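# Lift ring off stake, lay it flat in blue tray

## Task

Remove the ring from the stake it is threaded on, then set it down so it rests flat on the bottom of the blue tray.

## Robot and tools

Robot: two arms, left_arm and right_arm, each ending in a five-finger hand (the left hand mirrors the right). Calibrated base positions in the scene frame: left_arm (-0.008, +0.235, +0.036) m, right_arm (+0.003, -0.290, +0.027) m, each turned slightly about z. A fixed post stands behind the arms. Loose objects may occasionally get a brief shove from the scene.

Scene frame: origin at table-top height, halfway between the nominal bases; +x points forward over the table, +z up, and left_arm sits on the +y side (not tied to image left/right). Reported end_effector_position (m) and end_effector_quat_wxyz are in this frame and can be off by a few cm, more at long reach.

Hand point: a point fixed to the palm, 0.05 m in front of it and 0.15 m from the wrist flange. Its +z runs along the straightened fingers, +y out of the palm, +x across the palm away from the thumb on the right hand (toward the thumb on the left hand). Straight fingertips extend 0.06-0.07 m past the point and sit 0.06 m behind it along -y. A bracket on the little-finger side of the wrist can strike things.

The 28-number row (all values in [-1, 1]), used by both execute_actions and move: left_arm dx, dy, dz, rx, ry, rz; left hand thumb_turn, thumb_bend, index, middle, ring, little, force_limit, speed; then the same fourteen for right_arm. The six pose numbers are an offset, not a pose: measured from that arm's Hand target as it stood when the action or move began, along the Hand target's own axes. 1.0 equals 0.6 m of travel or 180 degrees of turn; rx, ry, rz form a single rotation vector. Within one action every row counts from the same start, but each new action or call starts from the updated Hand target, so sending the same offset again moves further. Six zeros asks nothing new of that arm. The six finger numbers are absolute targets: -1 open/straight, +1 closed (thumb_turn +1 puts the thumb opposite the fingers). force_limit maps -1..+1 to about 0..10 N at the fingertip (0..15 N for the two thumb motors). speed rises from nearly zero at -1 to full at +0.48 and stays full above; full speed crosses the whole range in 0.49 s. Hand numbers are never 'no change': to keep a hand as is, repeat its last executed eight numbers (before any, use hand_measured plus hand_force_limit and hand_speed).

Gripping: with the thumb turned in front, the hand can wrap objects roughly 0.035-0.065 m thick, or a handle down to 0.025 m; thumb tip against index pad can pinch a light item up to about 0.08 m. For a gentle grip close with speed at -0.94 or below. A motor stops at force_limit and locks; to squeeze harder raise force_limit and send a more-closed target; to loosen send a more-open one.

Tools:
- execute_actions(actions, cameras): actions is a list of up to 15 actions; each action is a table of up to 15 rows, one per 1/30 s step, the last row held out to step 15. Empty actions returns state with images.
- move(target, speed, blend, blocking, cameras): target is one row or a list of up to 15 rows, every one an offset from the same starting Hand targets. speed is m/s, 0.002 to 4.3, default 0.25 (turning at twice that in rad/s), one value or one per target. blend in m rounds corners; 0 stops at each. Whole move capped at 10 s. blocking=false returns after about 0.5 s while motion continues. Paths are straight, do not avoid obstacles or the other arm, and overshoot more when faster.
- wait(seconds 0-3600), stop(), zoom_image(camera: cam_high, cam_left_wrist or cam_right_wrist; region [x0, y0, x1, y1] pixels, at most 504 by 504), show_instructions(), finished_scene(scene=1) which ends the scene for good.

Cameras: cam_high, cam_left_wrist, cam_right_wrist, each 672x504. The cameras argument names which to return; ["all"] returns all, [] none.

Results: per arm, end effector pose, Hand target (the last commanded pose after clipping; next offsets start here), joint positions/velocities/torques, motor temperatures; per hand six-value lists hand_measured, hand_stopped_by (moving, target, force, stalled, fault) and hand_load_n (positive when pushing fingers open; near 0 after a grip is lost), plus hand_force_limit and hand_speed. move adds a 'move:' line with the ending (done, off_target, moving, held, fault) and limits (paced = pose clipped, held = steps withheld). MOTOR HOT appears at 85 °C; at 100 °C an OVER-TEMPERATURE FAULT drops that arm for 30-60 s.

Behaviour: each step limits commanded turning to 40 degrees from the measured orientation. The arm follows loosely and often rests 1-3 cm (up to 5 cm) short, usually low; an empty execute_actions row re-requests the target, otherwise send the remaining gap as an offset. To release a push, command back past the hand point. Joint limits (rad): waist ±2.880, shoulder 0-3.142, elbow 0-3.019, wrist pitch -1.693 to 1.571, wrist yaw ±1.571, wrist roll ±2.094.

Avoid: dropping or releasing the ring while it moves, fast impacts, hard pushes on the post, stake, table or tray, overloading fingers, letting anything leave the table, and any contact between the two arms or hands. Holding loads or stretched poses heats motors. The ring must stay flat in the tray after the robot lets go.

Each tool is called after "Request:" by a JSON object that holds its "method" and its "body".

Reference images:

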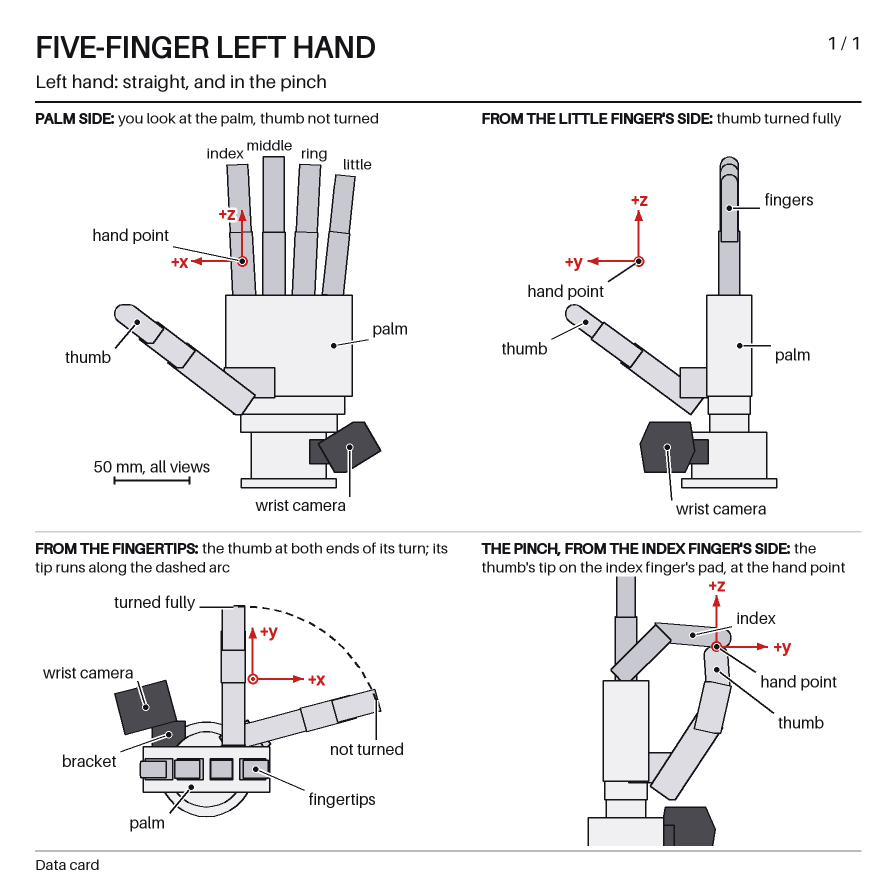

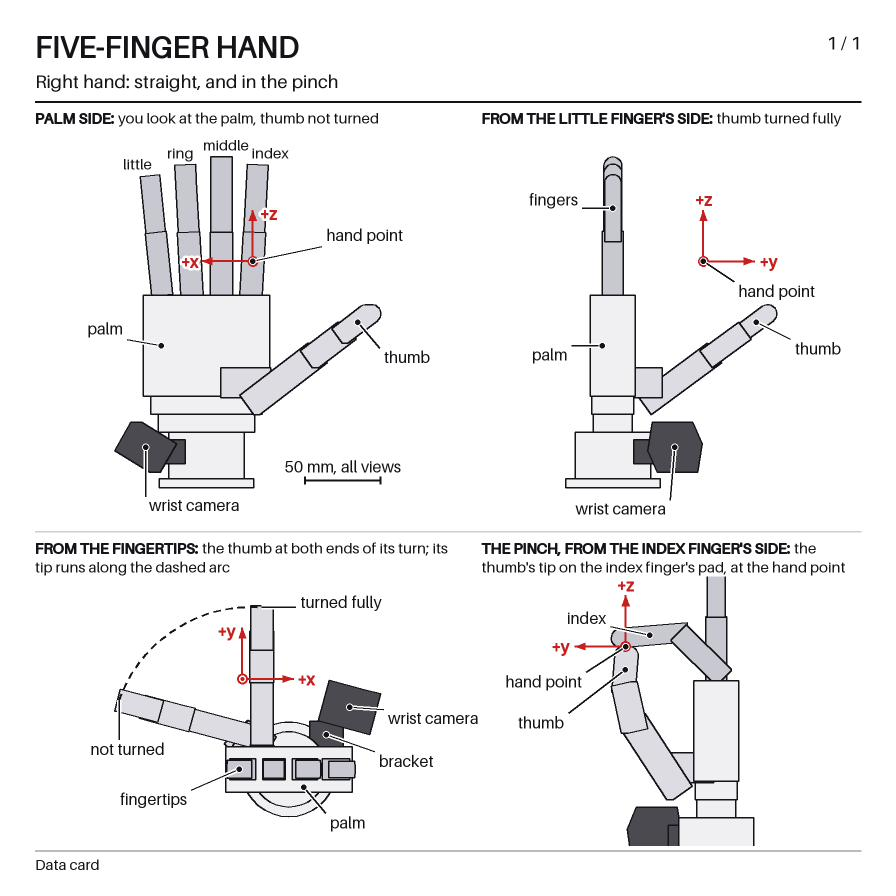

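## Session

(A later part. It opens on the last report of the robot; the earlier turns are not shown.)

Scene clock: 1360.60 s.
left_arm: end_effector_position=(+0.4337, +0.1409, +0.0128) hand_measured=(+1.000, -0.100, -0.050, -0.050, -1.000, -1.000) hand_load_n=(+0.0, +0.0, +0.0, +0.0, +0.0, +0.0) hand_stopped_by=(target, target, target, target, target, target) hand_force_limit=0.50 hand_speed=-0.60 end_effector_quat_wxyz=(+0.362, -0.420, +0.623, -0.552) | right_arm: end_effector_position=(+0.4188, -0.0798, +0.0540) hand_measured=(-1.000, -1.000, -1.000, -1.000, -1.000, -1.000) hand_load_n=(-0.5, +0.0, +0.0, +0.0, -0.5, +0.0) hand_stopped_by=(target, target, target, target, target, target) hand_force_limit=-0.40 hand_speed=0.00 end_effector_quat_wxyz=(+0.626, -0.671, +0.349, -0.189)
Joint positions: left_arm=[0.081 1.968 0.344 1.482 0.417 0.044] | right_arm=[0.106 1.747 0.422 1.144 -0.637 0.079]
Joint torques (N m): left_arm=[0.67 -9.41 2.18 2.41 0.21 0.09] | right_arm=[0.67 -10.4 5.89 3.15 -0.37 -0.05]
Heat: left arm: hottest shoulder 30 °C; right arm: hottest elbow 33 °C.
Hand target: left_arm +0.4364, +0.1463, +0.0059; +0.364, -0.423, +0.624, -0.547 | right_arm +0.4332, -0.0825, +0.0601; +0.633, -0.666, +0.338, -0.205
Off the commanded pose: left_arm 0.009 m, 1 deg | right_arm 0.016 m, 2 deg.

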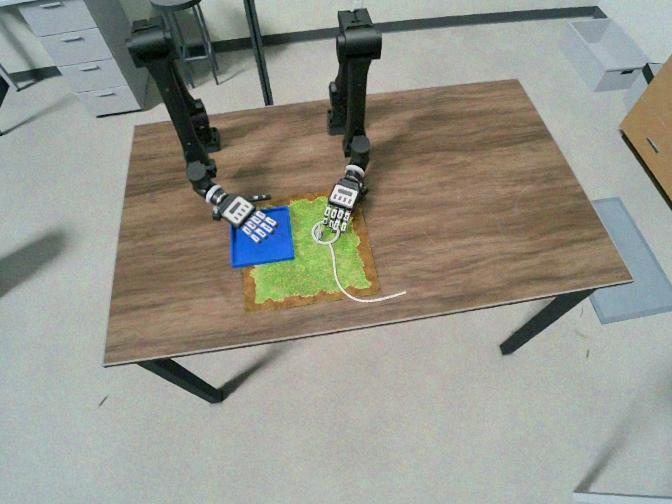

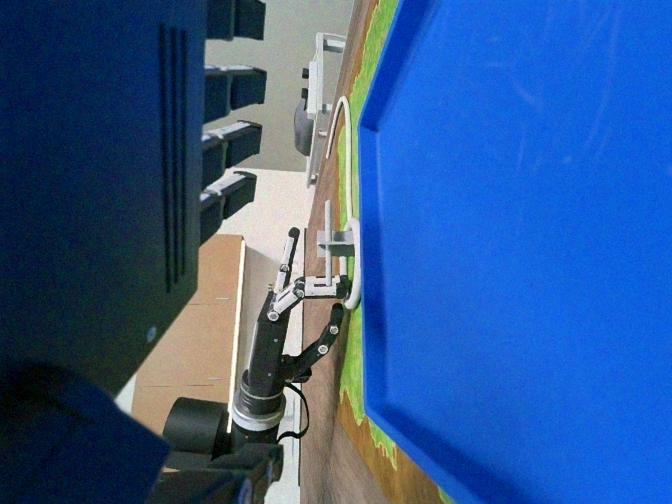

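Request:
{"method": "execute_actions", "body": {"actions": [[[-0.014,-0.003,0.006,0,0,0,1.0,-0.1,-0.3,-0.3,-1,-1,0.5,-0.3,0,0,0,0,0,0,-1,-1,-1,-1,-1,-1,-0.4,0]],[[0,0,0,0,0,0,1.0,-0.1,-0.3,-0.3,-1,-1,0.5,-0.3,0,0,0,0,0,0,-1,-1,-1,-1,-1,-1,-0.4,0]]], "cameras": ["cam_high","cam_right_wrist"]}}

Request:
{"method": "zoom_image", "body": {"camera": "cam_high", "region": [300, 210, 350, 250]}}

Scene clock: 1362.53 s.
left_arm: end_effector_position=(+0.4411, +0.1484, +0.0139) hand_measured=(+1.000, -0.100, -0.300, -0.300, -1.000, -1.000) hand_load_n=(+0.0, +0.0, +0.0, +0.0, +0.0, +0.0) hand_stopped_by=(target, target, target, target, target, target) hand_force_limit=0.50 hand_speed=-0.30 end_effector_quat_wxyz=(+0.363, -0.420, +0.621, -0.553) | right_arm: end_effector_position=(+0.4188, -0.0798, +0.0540) hand_measured=(-1.000, -1.000, -1.000, -1.000, -1.000, -1.000) hand_load_n=(-0.5, +0.0, +0.0, +0.0, +0.0, +0.0) hand_stopped_by=(target, target, target, target, target, target) hand_force_limit=-0.40 hand_speed=0.00 end_effector_quat_wxyz=(+0.626, -0.671, +0.349, -0.189)
Joint positions: left_arm=[0.105 1.968 0.362 1.468 0.438 0.045] | right_arm=[0.106 1.747 0.422 1.144 -0.637 0.079]
Joint torques (N m): left_arm=[0.5 -9.99 2.19 1.81 0.22 0.12] | right_arm=[-0.32 -10.23 6 3.21 -0.31 -0.02]
Heat: left arm: hottest shoulder 30 °C; right arm: hottest elbow 33 °C.
Hand target: left_arm +0.4430, +0.1526, +0.0071; +0.363, -0.423, +0.624, -0.547 | right_arm +0.4332, -0.0825, +0.0601; +0.633, -0.666, +0.338, -0.205
Off the commanded pose: left_arm 0.008 m, 1 deg | right_arm 0.016 m, 2 deg.

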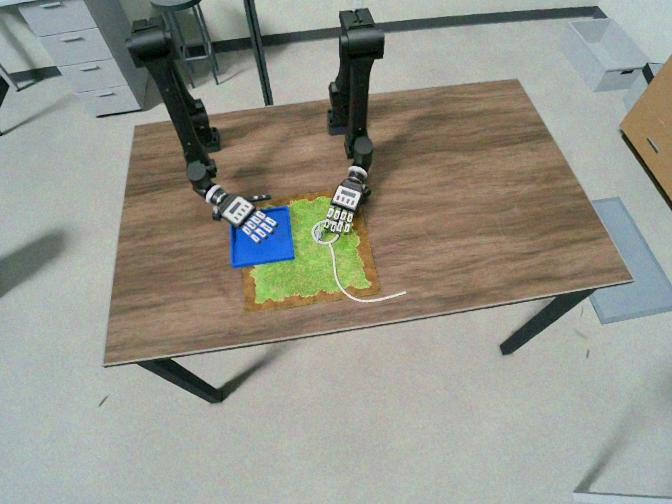

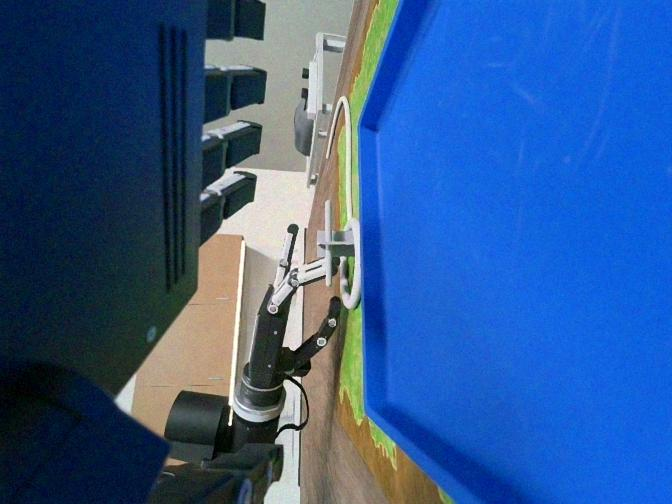

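Scaled by 10.080 from the camera's image (finer frame: 960x720).

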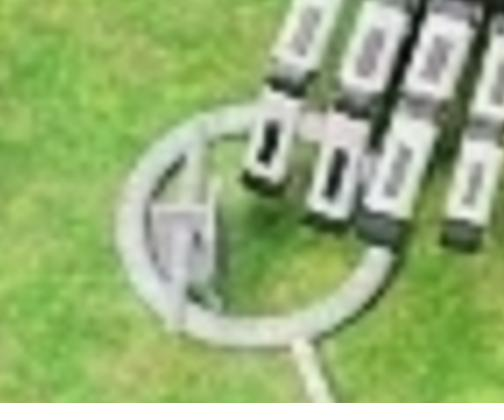

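Request:
{"method": "execute_actions", "body": {"actions": [[[0.013,-0.001,0,0,0,0,1.0,-0.1,-0.3,-0.3,-1,-1,0.5,-0.3,0,0,0,0,0,0,-1,-1,-1,-1,-1,-1,-0.4,0]],[[0,0,0,0,0,0,1.0,-0.1,-0.3,-0.3,-1,-1,0.5,-0.3,0,0,0,0,0,0,-1,-1,-1,-1,-1,-1,-0.4,0]]], "cameras": ["cam_high","cam_right_wrist"]}}

Request:
{"method": "zoom_image", "body": {"camera": "cam_high", "region": [300, 210, 350, 250]}}

Scene clock: 1364.27 s.
left_arm: end_effector_position=(+0.4427, +0.1500, +0.0136) hand_measured=(+1.000, -0.100, -0.300, -0.300, -1.000, -1.000) hand_load_n=(+0.0, +0.0, +0.0, +0.0, +0.0, +0.0) hand_stopped_by=(target, target, target, target, target, target) hand_force_limit=0.50 hand_speed=-0.30 end_effector_quat_wxyz=(+0.368, -0.425, +0.618, -0.549) | right_arm: end_effector_position=(+0.4188, -0.0798, +0.0540) hand_measured=(-1.000, -1.000, -1.000, -1.000, -1.000, -1.000) hand_load_n=(+0.0, +0.0, +0.0, +0.0, +0.0, +0.0) hand_stopped_by=(target, target, target, target, target, target) hand_force_limit=-0.40 hand_speed=0.00 end_effector_quat_wxyz=(+0.626, -0.671, +0.349, -0.189)
Joint positions: left_arm=[0.101 1.968 0.362 1.468 0.419 0.045] | right_arm=[0.106 1.747 0.422 1.144 -0.637 0.079]
Joint torques (N m): left_arm=[-0.91 -10.4 1.54 2.22 0.03 0.08] | right_arm=[0.15 -10.17 6.11 3.11 -0.33 0.01]
Heat: left arm: hottest shoulder 30 °C; right arm: hottest elbow 33 °C.
Hand target: left_arm +0.4402, +0.1454, +0.0078; +0.363, -0.423, +0.624, -0.547 | right_arm +0.4332, -0.0825, +0.0601; +0.633, -0.666, +0.338, -0.205
Off the commanded pose: left_arm 0.008 m, 1 deg | right_arm 0.016 m, 2 deg.

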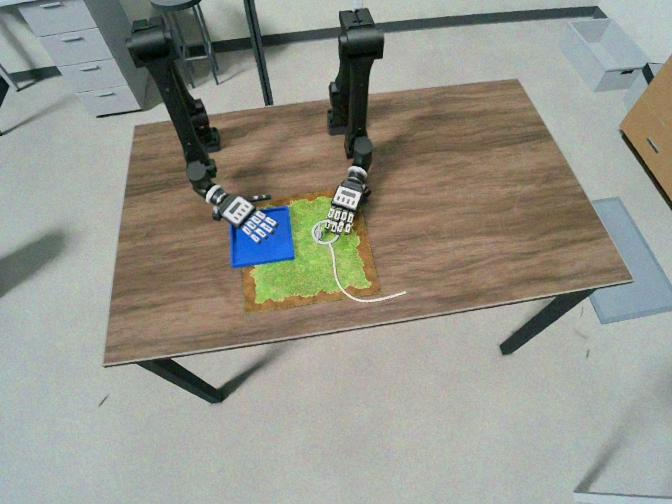

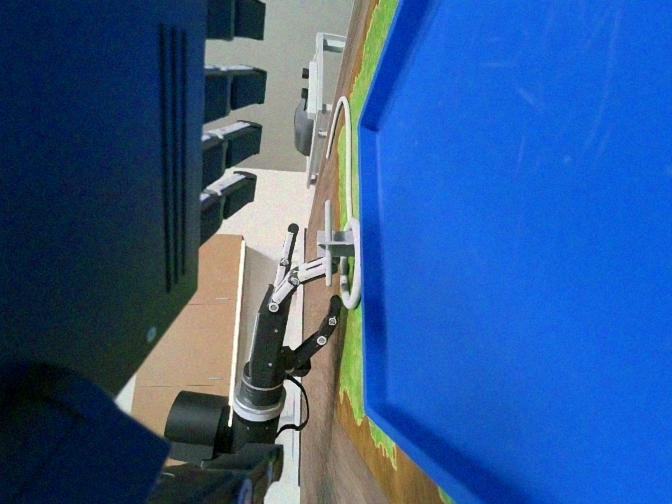

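Scaled by 10.080 from the camera's image (finer frame: 960x720).

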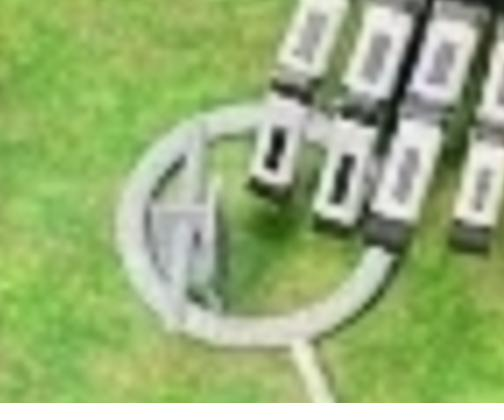

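Request:
{"method": "execute_actions", "body": {"actions": [[[0.010,-0.001,0,0,0,0,1.0,-0.1,-0.3,-0.3,-1,-1,0.5,-0.3,0,0,0,0,0,0,-1,-1,-1,-1,-1,-1,-0.4,0]]]}}

Request:
{"method": "wait", "body": {"seconds": 0.1, "cameras": ["cam_high","cam_right_wrist"]}}

Request:
{"method": "zoom_image", "body": {"camera": "cam_high", "region": [300, 210, 350, 250]}}

Scene clock: 1365.43 s.
left_arm: end_effector_position=(+0.4426, +0.1436, +0.0133) hand_measured=(+1.000, -0.100, -0.300, -0.300, -1.000, -1.000) hand_load_n=(+0.0, +0.0, +0.0, +0.0, +0.0, +0.0) hand_stopped_by=(target, target, target, target, target, target) hand_force_limit=0.50 hand_speed=-0.30 end_effector_quat_wxyz=(+0.368, -0.424, +0.619, -0.549) | right_arm: end_effector_position=(+0.4188, -0.0798, +0.0540) hand_measured=(-1.000, -1.000, -1.000, -1.000, -1.000, -1.000) hand_load_n=(+0.0, +0.0, -0.5, +0.0, -0.5, +0.0) hand_stopped_by=(target, target, target, target, target, target) hand_force_limit=-0.40 hand_speed=0.00 end_effector_quat_wxyz=(+0.626, -0.671, +0.349, -0.189)
Joint positions: left_arm=[0.08 1.968 0.362 1.468 0.4 0.045] | right_arm=[0.106 1.747 0.422 1.144 -0.637 0.079]
Joint torques (N m): left_arm=[-1.14 -10.52 1.03 2.36 0.02 0.07] | right_arm=[0.67 -9.52 6.11 2.97 -0.31 -0.05]
Heat: left arm: hottest shoulder 30 °C; right arm: hottest elbow 33 °C.
Hand target: left_arm +0.4380, +0.1398, +0.0084; +0.364, -0.423, +0.624, -0.547 | right_arm +0.4332, -0.0825, +0.0601; +0.633, -0.666, +0.338, -0.205
Off the commanded pose: left_arm 0.008 m, 1 deg | right_arm 0.016 m, 2 deg.

Scene clock: 1365.53 s.
left_arm: end_effector_position=(+0.4426, +0.1436, +0.0133) hand_measured=(+1.000, -0.100, -0.300, -0.300, -1.000, -1.000) hand_load_n=(+0.0, +0.0, +0.0, +0.0, +0.0, +0.0) hand_stopped_by=(target, target, target, target, target, target) hand_force_limit=0.50 hand_speed=-0.30 end_effector_quat_wxyz=(+0.368, -0.424, +0.619, -0.549) | right_arm: end_effector_position=(+0.4188, -0.0798, +0.0540) hand_measured=(-1.000, -1.000, -1.000, -1.000, -1.000, -1.000) hand_load_n=(+0.0, +0.0, +0.0, +0.0, +0.0, +0.0) hand_stopped_by=(target, target, target, target, target, target) hand_force_limit=-0.40 hand_speed=0.00 end_effector_quat_wxyz=(+0.626, -0.671, +0.349, -0.189)
Joint positions: left_arm=[0.08 1.968 0.362 1.468 0.4 0.045] | right_arm=[0.106 1.747 0.422 1.144 -0.637 0.079]
Joint torques (N m): left_arm=[-0.91 -10.52 1.01 2.45 0.03 0.06] | right_arm=[0.73 -10.4 6.02 2.97 -0.35 -0.06]
Heat: left arm: hottest shoulder 30 °C; right arm: hottest elbow 33 °C.
Hand target: left_arm +0.4380, +0.1398, +0.0084; +0.364, -0.423, +0.624, -0.547 | right_arm +0.4332, -0.0825, +0.0601; +0.633, -0.666, +0.338, -0.205
Off the commanded pose: left_arm 0.008 m, 1 deg | right_arm 0.016 m, 2 deg.
wait: 0.10 s; no rest

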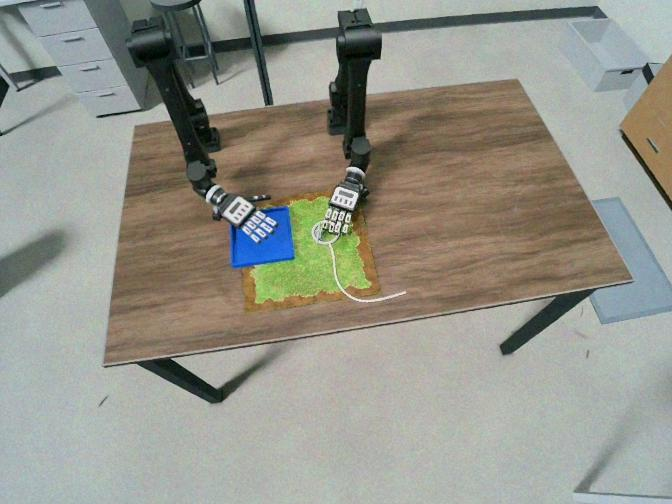

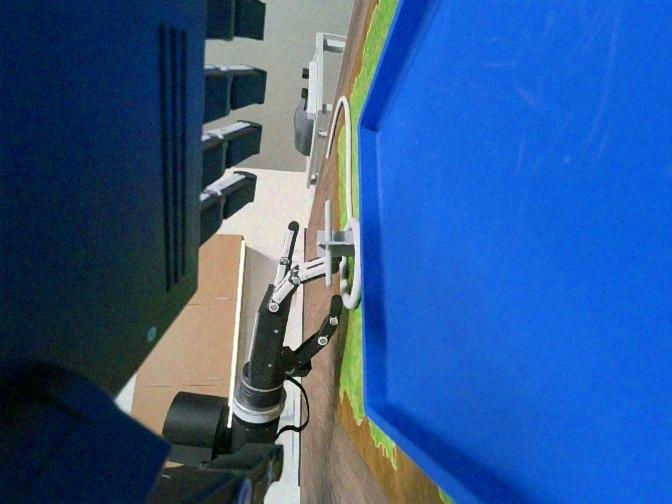

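Scaled by 10.080 from the camera's image (finer frame: 960x720).

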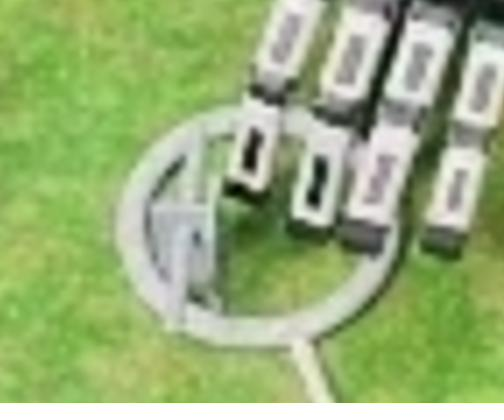

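Request:
{"method": "execute_actions", "body": {"actions": [[[-0.003,0.006,0,0,0,0,1.0,-0.1,-0.05,-0.05,-1,-1,0.5,-0.3,0,0,0,0,0,0,-1,-1,-1,-1,-1,-1,-0.4,0]],[[0,0,0,0,0,0,1.0,-0.1,-0.0,-0.0,-1,-1,0.5,-0.3,0,0,0,0,0,0,-1,-1,-1,-1,-1,-1,-0.4,0]]], "cameras": ["cam_high","cam_right_wrist","cam_left_wrist"]}}

Request:
{"method": "zoom_image", "body": {"camera": "cam_right_wrist", "region": [290, 240, 390, 340]}}

Request:
{"method": "zoom_image", "body": {"camera": "cam_high", "region": [300, 210, 350, 250]}}

Request:
{"method": "zoom_image", "body": {"camera": "cam_left_wrist", "region": [250, 100, 450, 350]}}

Scene clock: 1367.70 s.
left_arm: end_effector_position=(+0.4419, +0.1433, +0.0119) hand_measured=(+1.000, -0.100, +0.000, +0.000, -1.000, -1.000) hand_load_n=(+0.0, +0.0, +0.0, +0.0, +0.0, +0.0) hand_stopped_by=(target, target, target, target, target, target) hand_force_limit=0.50 hand_speed=-0.30 end_effector_quat_wxyz=(+0.367, -0.424, +0.620, -0.549) | right_arm: end_effector_position=(+0.4188, -0.0798, +0.0540) hand_measured=(-1.000, -1.000, -1.000, -1.000, -1.000, -1.000) hand_load_n=(+0.0, +0.0, +0.0, +0.0, -0.5, +0.0) hand_stopped_by=(target, target, target, target, target, target) hand_force_limit=-0.40 hand_speed=0.00 end_effector_quat_wxyz=(+0.626, -0.671, +0.349, -0.189)
Joint positions: left_arm=[0.08 1.973 0.362 1.472 0.402 0.045] | right_arm=[0.106 1.747 0.422 1.144 -0.637 0.079]
Joint torques (N m): left_arm=[-0.44 -9.41 1.28 2.8 0.21 0.07] | right_arm=[0.85 -10.4 6.06 3.17 -0.35 -0.01]
Heat: left arm: hottest shoulder 30 °C; right arm: hottest elbow 33 °C.
Hand target: left_arm +0.4382, +0.1416, +0.0048; +0.363, -0.423, +0.624, -0.547 | right_arm +0.4332, -0.0825, +0.0601; +0.633, -0.666, +0.338, -0.205
Off the commanded pose: left_arm 0.008 m, 1 deg | right_arm 0.016 m, 2 deg.

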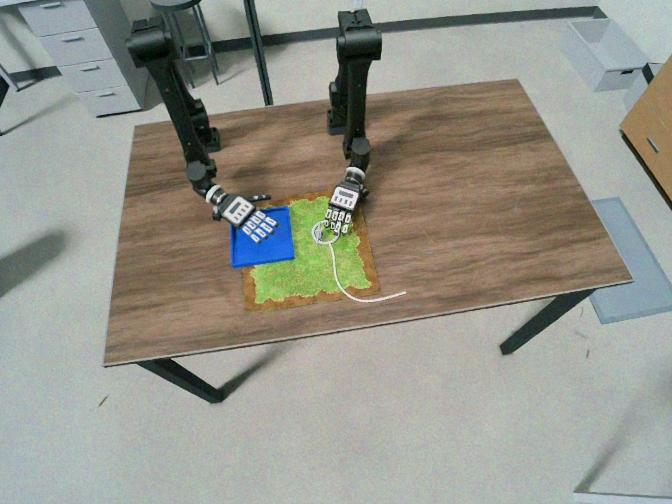

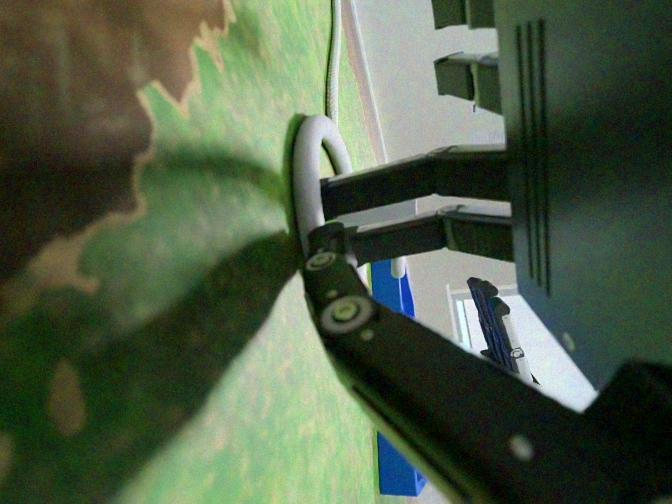

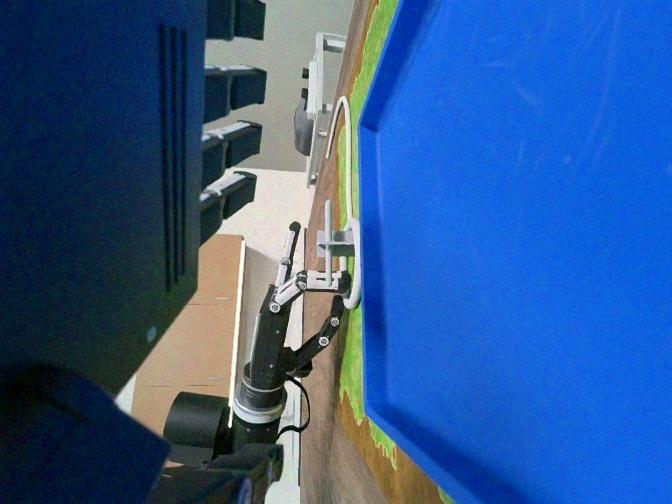

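Scaled by 5.040 from the camera's image (finer frame: 960x720).

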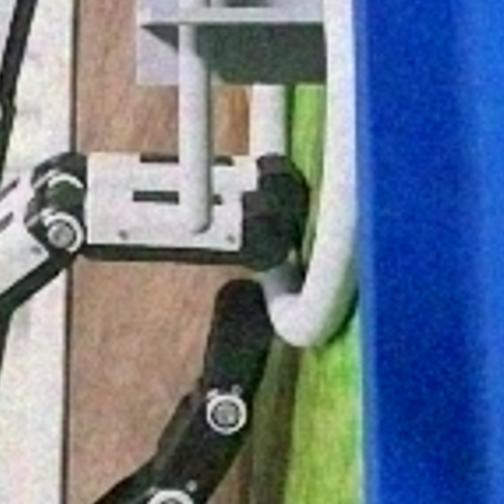

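Scaled by 10.080 from the camera's image (finer frame: 960x720).

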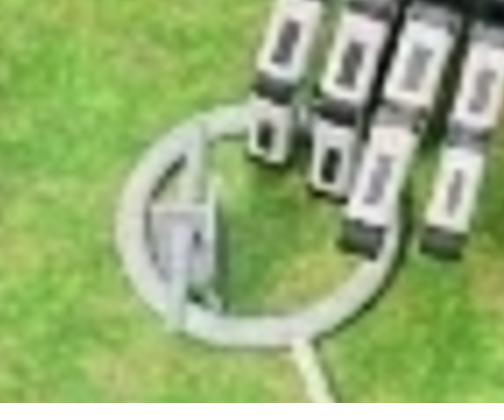

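Scaled by 2.016 from the camera's image (finer frame: 960x720).

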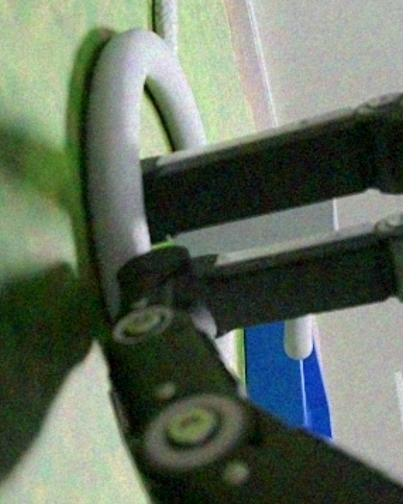

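Request:
{"method": "execute_actions", "body": {"actions": [[[0,0.008,0,0,0,0,1.0,-0.1,-0.0,-0.0,-1,-1,0.5,-0.3,0,0,0,0,0,0,-1,-1,-1,-1,-1,-1,-0.4,0]],[[0,0.006,0,0,0,0,1.0,-0.1,-0.0,-0.0,-1,-1,0.5,-0.3,0,0,0,0,0,0,-1,-1,-1,-1,-1,-1,-0.4,0]]], "cameras": ["cam_high","cam_right_wrist","cam_left_wrist"]}}

Request:
{"method": "zoom_image", "body": {"camera": "cam_right_wrist", "region": [290, 240, 390, 340]}}

Request:
{"method": "zoom_image", "body": {"camera": "cam_high", "region": [300, 210, 350, 250]}}

Request:
{"method": "zoom_image", "body": {"camera": "cam_left_wrist", "region": [250, 100, 450, 350]}}

Scene clock: 1369.67 s.
left_arm: end_effector_position=(+0.4413, +0.1425, +0.0103) hand_measured=(+1.000, -0.100, +0.000, +0.000, -1.000, -1.000) hand_load_n=(+0.0, +0.0, +0.0, +0.0, +0.0, +0.0) hand_stopped_by=(target, target, target, target, target, target) hand_force_limit=0.50 hand_speed=-0.30 end_effector_quat_wxyz=(+0.371, -0.417, +0.618, -0.554) | right_arm: end_effector_position=(+0.4188, -0.0798, +0.0540) hand_measured=(-1.000, -1.000, -1.000, -1.000, -1.000, -1.000) hand_load_n=(-0.5, +0.0, +0.0, +0.0, +0.0, +0.0) hand_stopped_by=(target, target, target, target, target, target) hand_force_limit=-0.40 hand_speed=0.00 end_effector_quat_wxyz=(+0.626, -0.671, +0.349, -0.189)
Joint positions: left_arm=[0.08 2.004 0.362 1.521 0.406 0.045] | right_arm=[0.106 1.747 0.422 1.144 -0.637 0.079]
Joint torques (N m): left_arm=[-0.38 -8.64 1.35 2.33 0.08 0.07] | right_arm=[-0.09 -10.05 6 2.97 -0.34 -0.02]
Heat: left arm: hottest shoulder 30 °C; right arm: hottest elbow 33 °C.
Hand target: left_arm +0.4371, +0.1420, -0.0035; +0.363, -0.423, +0.624, -0.547 | right_arm +0.4332, -0.0825, +0.0601; +0.633, -0.666, +0.338, -0.205
Off the commanded pose: left_arm 0.014 m, 2 deg | right_arm 0.016 m, 2 deg.

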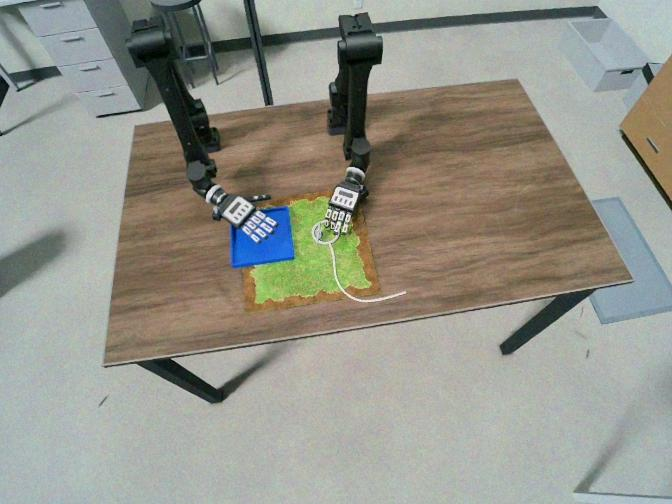

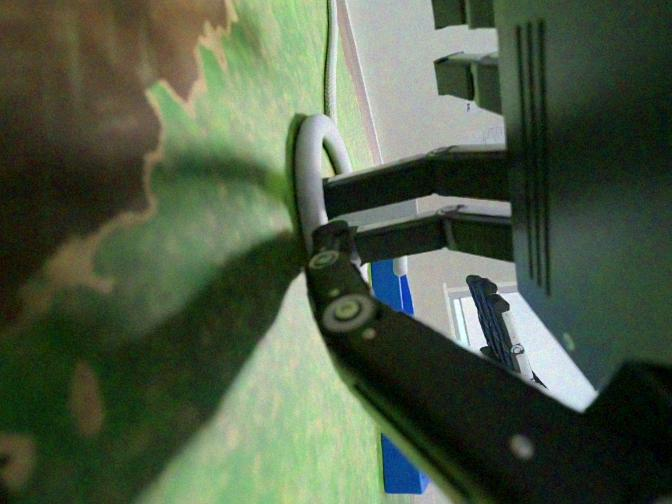

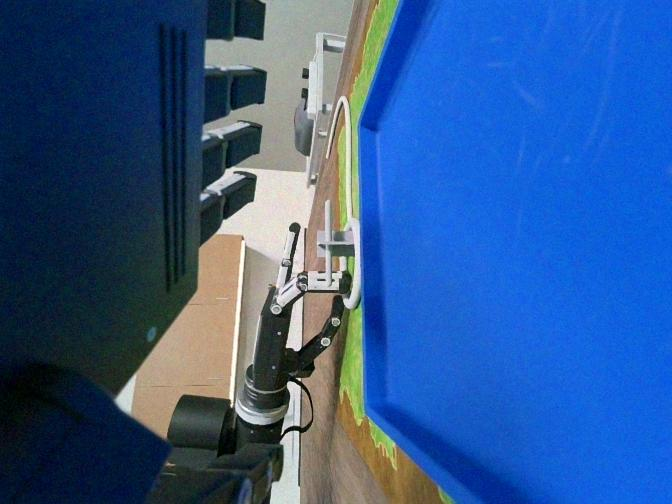

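Scaled by 5.040 from the camera's image (finer frame: 960x720).

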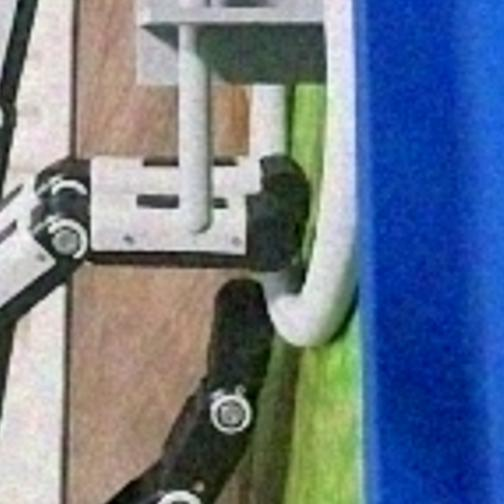

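Scaled by 10.080 from the camera's image (finer frame: 960x720).

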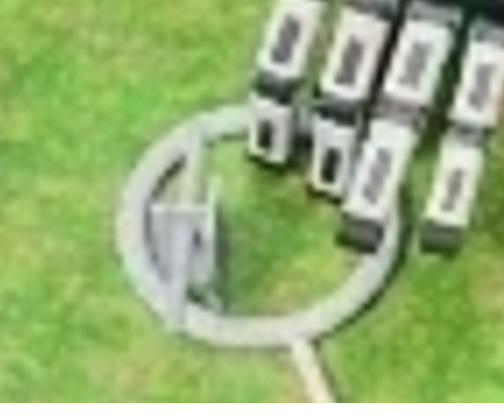

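Scaled by 2.016 from the camera's image (finer frame: 960x720).

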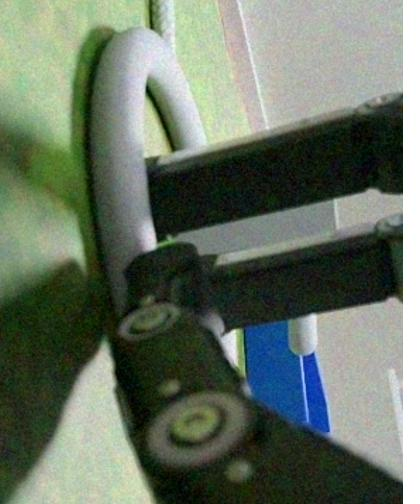

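Request:
{"method": "execute_actions", "body": {"actions": [[[0,-0.016,0,0,0,0,1.0,-0.1,-0.1,-0.1,-1,-1,0.5,-0.3,0,0,0,0,0,0,-1,-1,-1,-1,-1,-1,-0.4,0]],[[0,0,-0.009,0,0,0,1.0,-0.1,-0.1,-0.1,-1,-1,0.5,-0.3,0,0,0,0,0,0,-1,-1,-1,-1,-1,-1,-0.4,0]],[[0,0.012,0,0,0,0,1.0,-0.1,-0.1,-0.1,-1,-1,0.5,-0.3,0,0,0,0,0,0,-1,-1,-1,-1,-1,-1,-0.4,0]]], "cameras": ["cam_high","cam_right_wrist","cam_left_wrist"]}}

Request:
{"method": "zoom_image", "body": {"camera": "cam_right_wrist", "region": [290, 240, 390, 340]}}

Request:
{"method": "zoom_image", "body": {"camera": "cam_left_wrist", "region": [250, 100, 450, 350]}}

Scene clock: 1372.53 s.
left_arm: end_effector_position=(+0.4370, +0.1418, +0.0085) hand_measured=(+1.000, -0.100, -0.100, -0.100, -1.000, -1.000) hand_load_n=(+0.0, +0.0, +0.0, +0.0, +0.0, +0.0) hand_stopped_by=(target, target, target, target, target, target) hand_force_limit=0.50 hand_speed=-0.30 end_effector_quat_wxyz=(+0.366, -0.420, +0.620, -0.552) | right_arm: end_effector_position=(+0.4188, -0.0798, +0.0540) hand_measured=(-1.000, -1.000, -1.000, -1.000, -1.000, -1.000) hand_load_n=(-0.5, +0.0, +0.0, -0.5, +0.0, +0.0) hand_stopped_by=(target, target, target, target, target, target) hand_force_limit=-0.40 hand_speed=0.00 end_effector_quat_wxyz=(+0.626, -0.671, +0.349, -0.189)
Joint positions: left_arm=[0.08 1.999 0.354 1.511 0.41 0.045] | right_arm=[0.106 1.747 0.422 1.144 -0.637 0.079]
Joint torques (N m): left_arm=[0.32 -9.47 0.79 2.71 0.22 0.08] | right_arm=[-0.44 -9.76 6.01 2.95 -0.31 -0.01]
Heat: left arm: hottest shoulder 30 °C; right arm: hottest elbow 33 °C.
Hand target: left_arm +0.4324, +0.1439, -0.0004; +0.363, -0.423, +0.624, -0.547 | right_arm +0.4332, -0.0825, +0.0601; +0.633, -0.666, +0.338, -0.205
Off the commanded pose: left_arm 0.010 m, 1 deg | right_arm 0.016 m, 2 deg.

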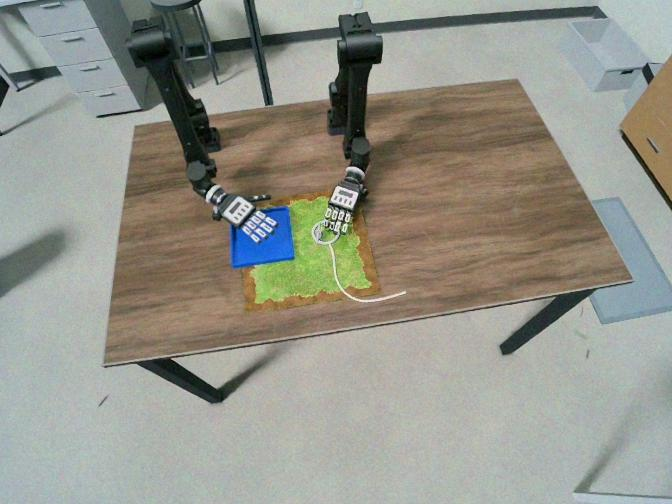

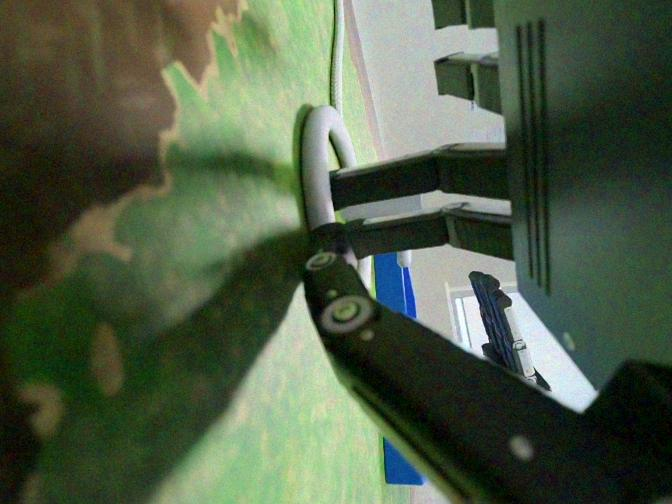

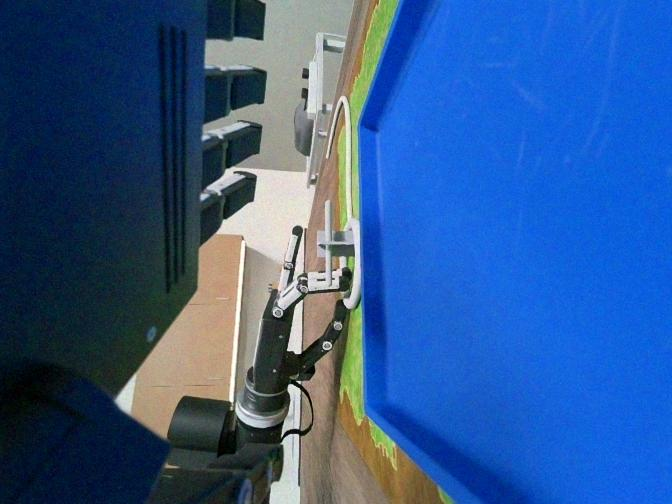

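Scaled by 5.040 from the camera's image (finer frame: 960x720).

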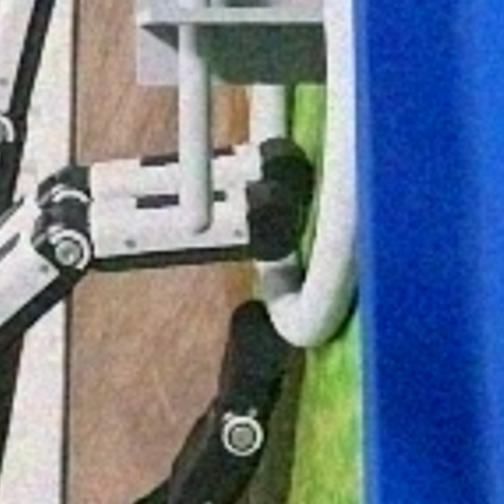

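Scaled by 2.016 from the camera's image (finer frame: 960x720).

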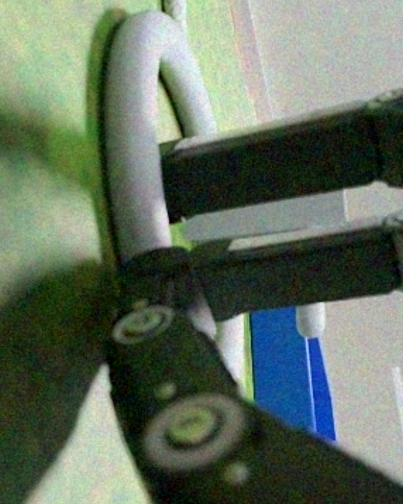

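Request:
{"method": "execute_actions", "body": {"actions": [[[0,-0.004,-0.005,0,0,0,1.0,-0.1,-0.1,-0.1,-1,-1,0.5,-0.3,0,0,0,0,0,0,-1,-1,-1,-1,-1,-1,-0.4,0]],[[0,0.009,0,0,0,0,1.0,-0.1,-0.1,-0.1,-1,-1,0.5,-0.3,0,0,0,0,0,0,-1,-1,-1,-1,-1,-1,-0.4,0]]], "cameras": ["cam_high","cam_right_wrist","cam_left_wrist"]}}

Request:
{"method": "zoom_image", "body": {"camera": "cam_right_wrist", "region": [290, 240, 390, 340]}}

Request:
{"method": "zoom_image", "body": {"camera": "cam_left_wrist", "region": [250, 100, 450, 350]}}

Request:
{"method": "zoom_image", "body": {"camera": "cam_high", "region": [300, 210, 350, 250]}}

Scene clock: 1374.37 s.
left_arm: end_effector_position=(+0.4345, +0.1410, +0.0075) hand_measured=(+1.000, -0.100, -0.100, -0.100, -1.000, -1.000) hand_load_n=(+0.0, +0.0, +0.0, +0.0, +0.0, +0.0) hand_stopped_by=(target, target, target, target, target, target) hand_force_limit=0.50 hand_speed=-0.30 end_effector_quat_wxyz=(+0.367, -0.417, +0.620, -0.554) | right_arm: end_effector_position=(+0.4188, -0.0798, +0.0540) hand_measured=(-1.000, -1.000, -1.000, -1.000, -1.000, -1.000) hand_load_n=(+0.0, +0.0, +0.0, +0.0, +0.0, +0.0) hand_stopped_by=(target, target, target, target, target, target) hand_force_limit=-0.40 hand_speed=0.00 end_effector_quat_wxyz=(+0.626, -0.671, +0.349, -0.189)
Joint positions: left_arm=[0.08 2.012 0.349 1.534 0.414 0.045] | right_arm=[0.106 1.747 0.422 1.144 -0.637 0.079]
Joint torques (N m): left_arm=[0.73 -9.17 0.61 2.65 0.23 0.08] | right_arm=[0.73 -10.34 5.9 3.08 -0.31 0.01]
Heat: left arm: hottest shoulder 30 °C; right arm: hottest elbow 33 °C.
Hand target: left_arm +0.4291, +0.1452, -0.0030; +0.363, -0.423, +0.624, -0.547 | right_arm +0.4332, -0.0825, +0.0601; +0.633, -0.666, +0.338, -0.205
Off the commanded pose: left_arm 0.012 m, 1 deg | right_arm 0.016 m, 2 deg.

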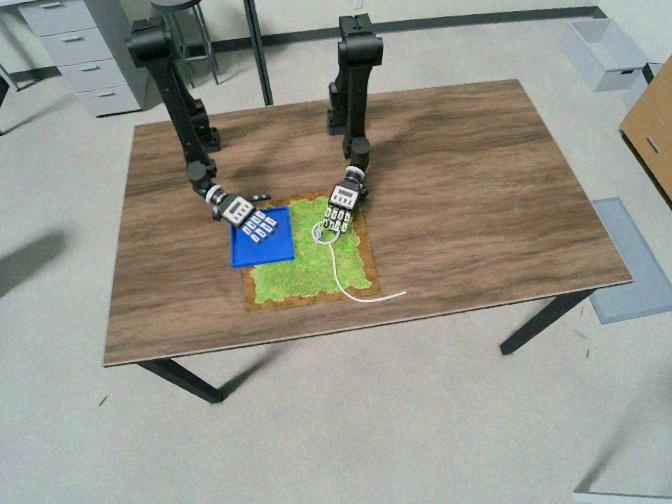

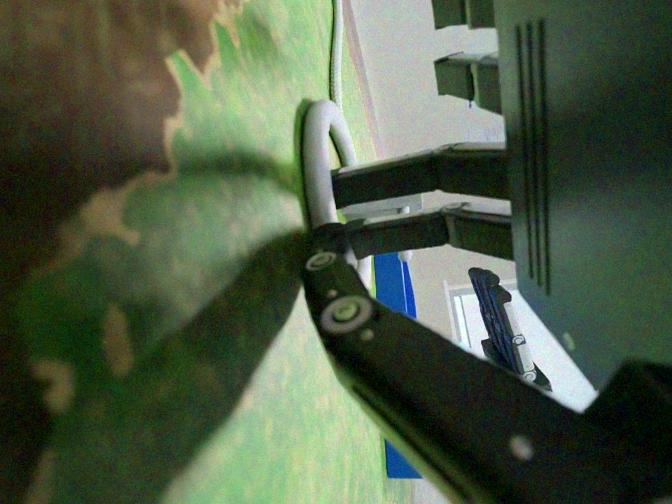

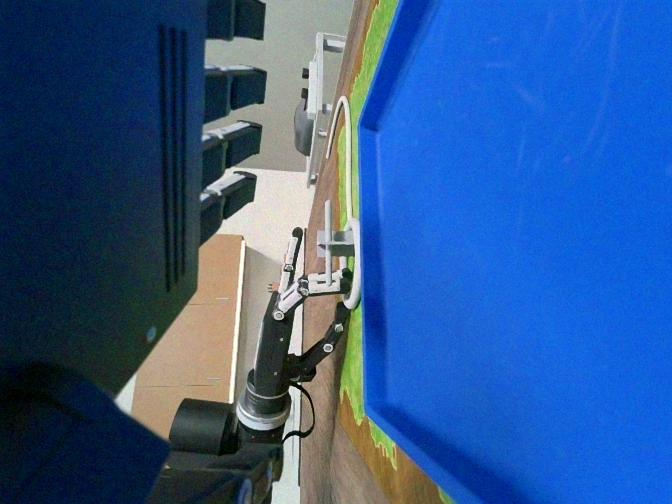

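Scaled by 5.040 from the camera's image (finer frame: 960x720).

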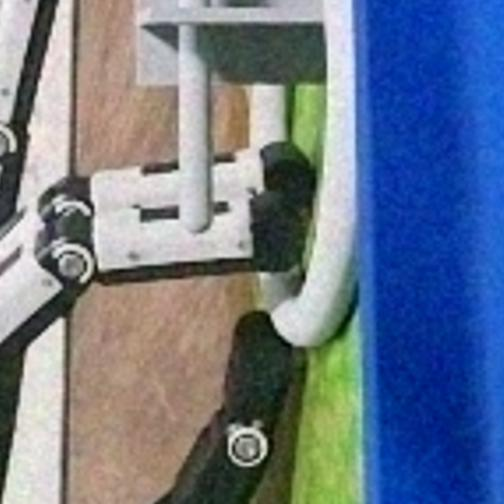

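Scaled by 2.016 from the camera's image (finer frame: 960x720).

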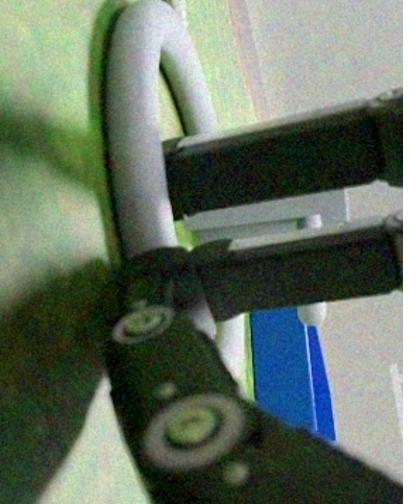

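Scaled by 10.080 from the camera's image (finer frame: 960x720).

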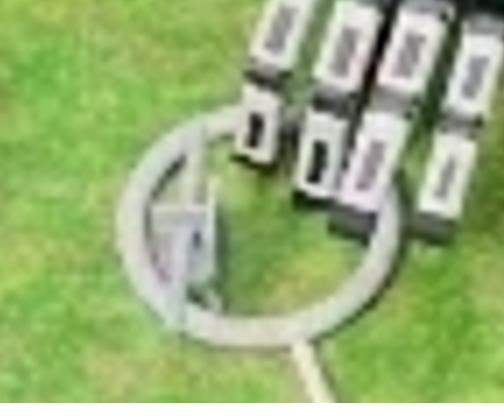

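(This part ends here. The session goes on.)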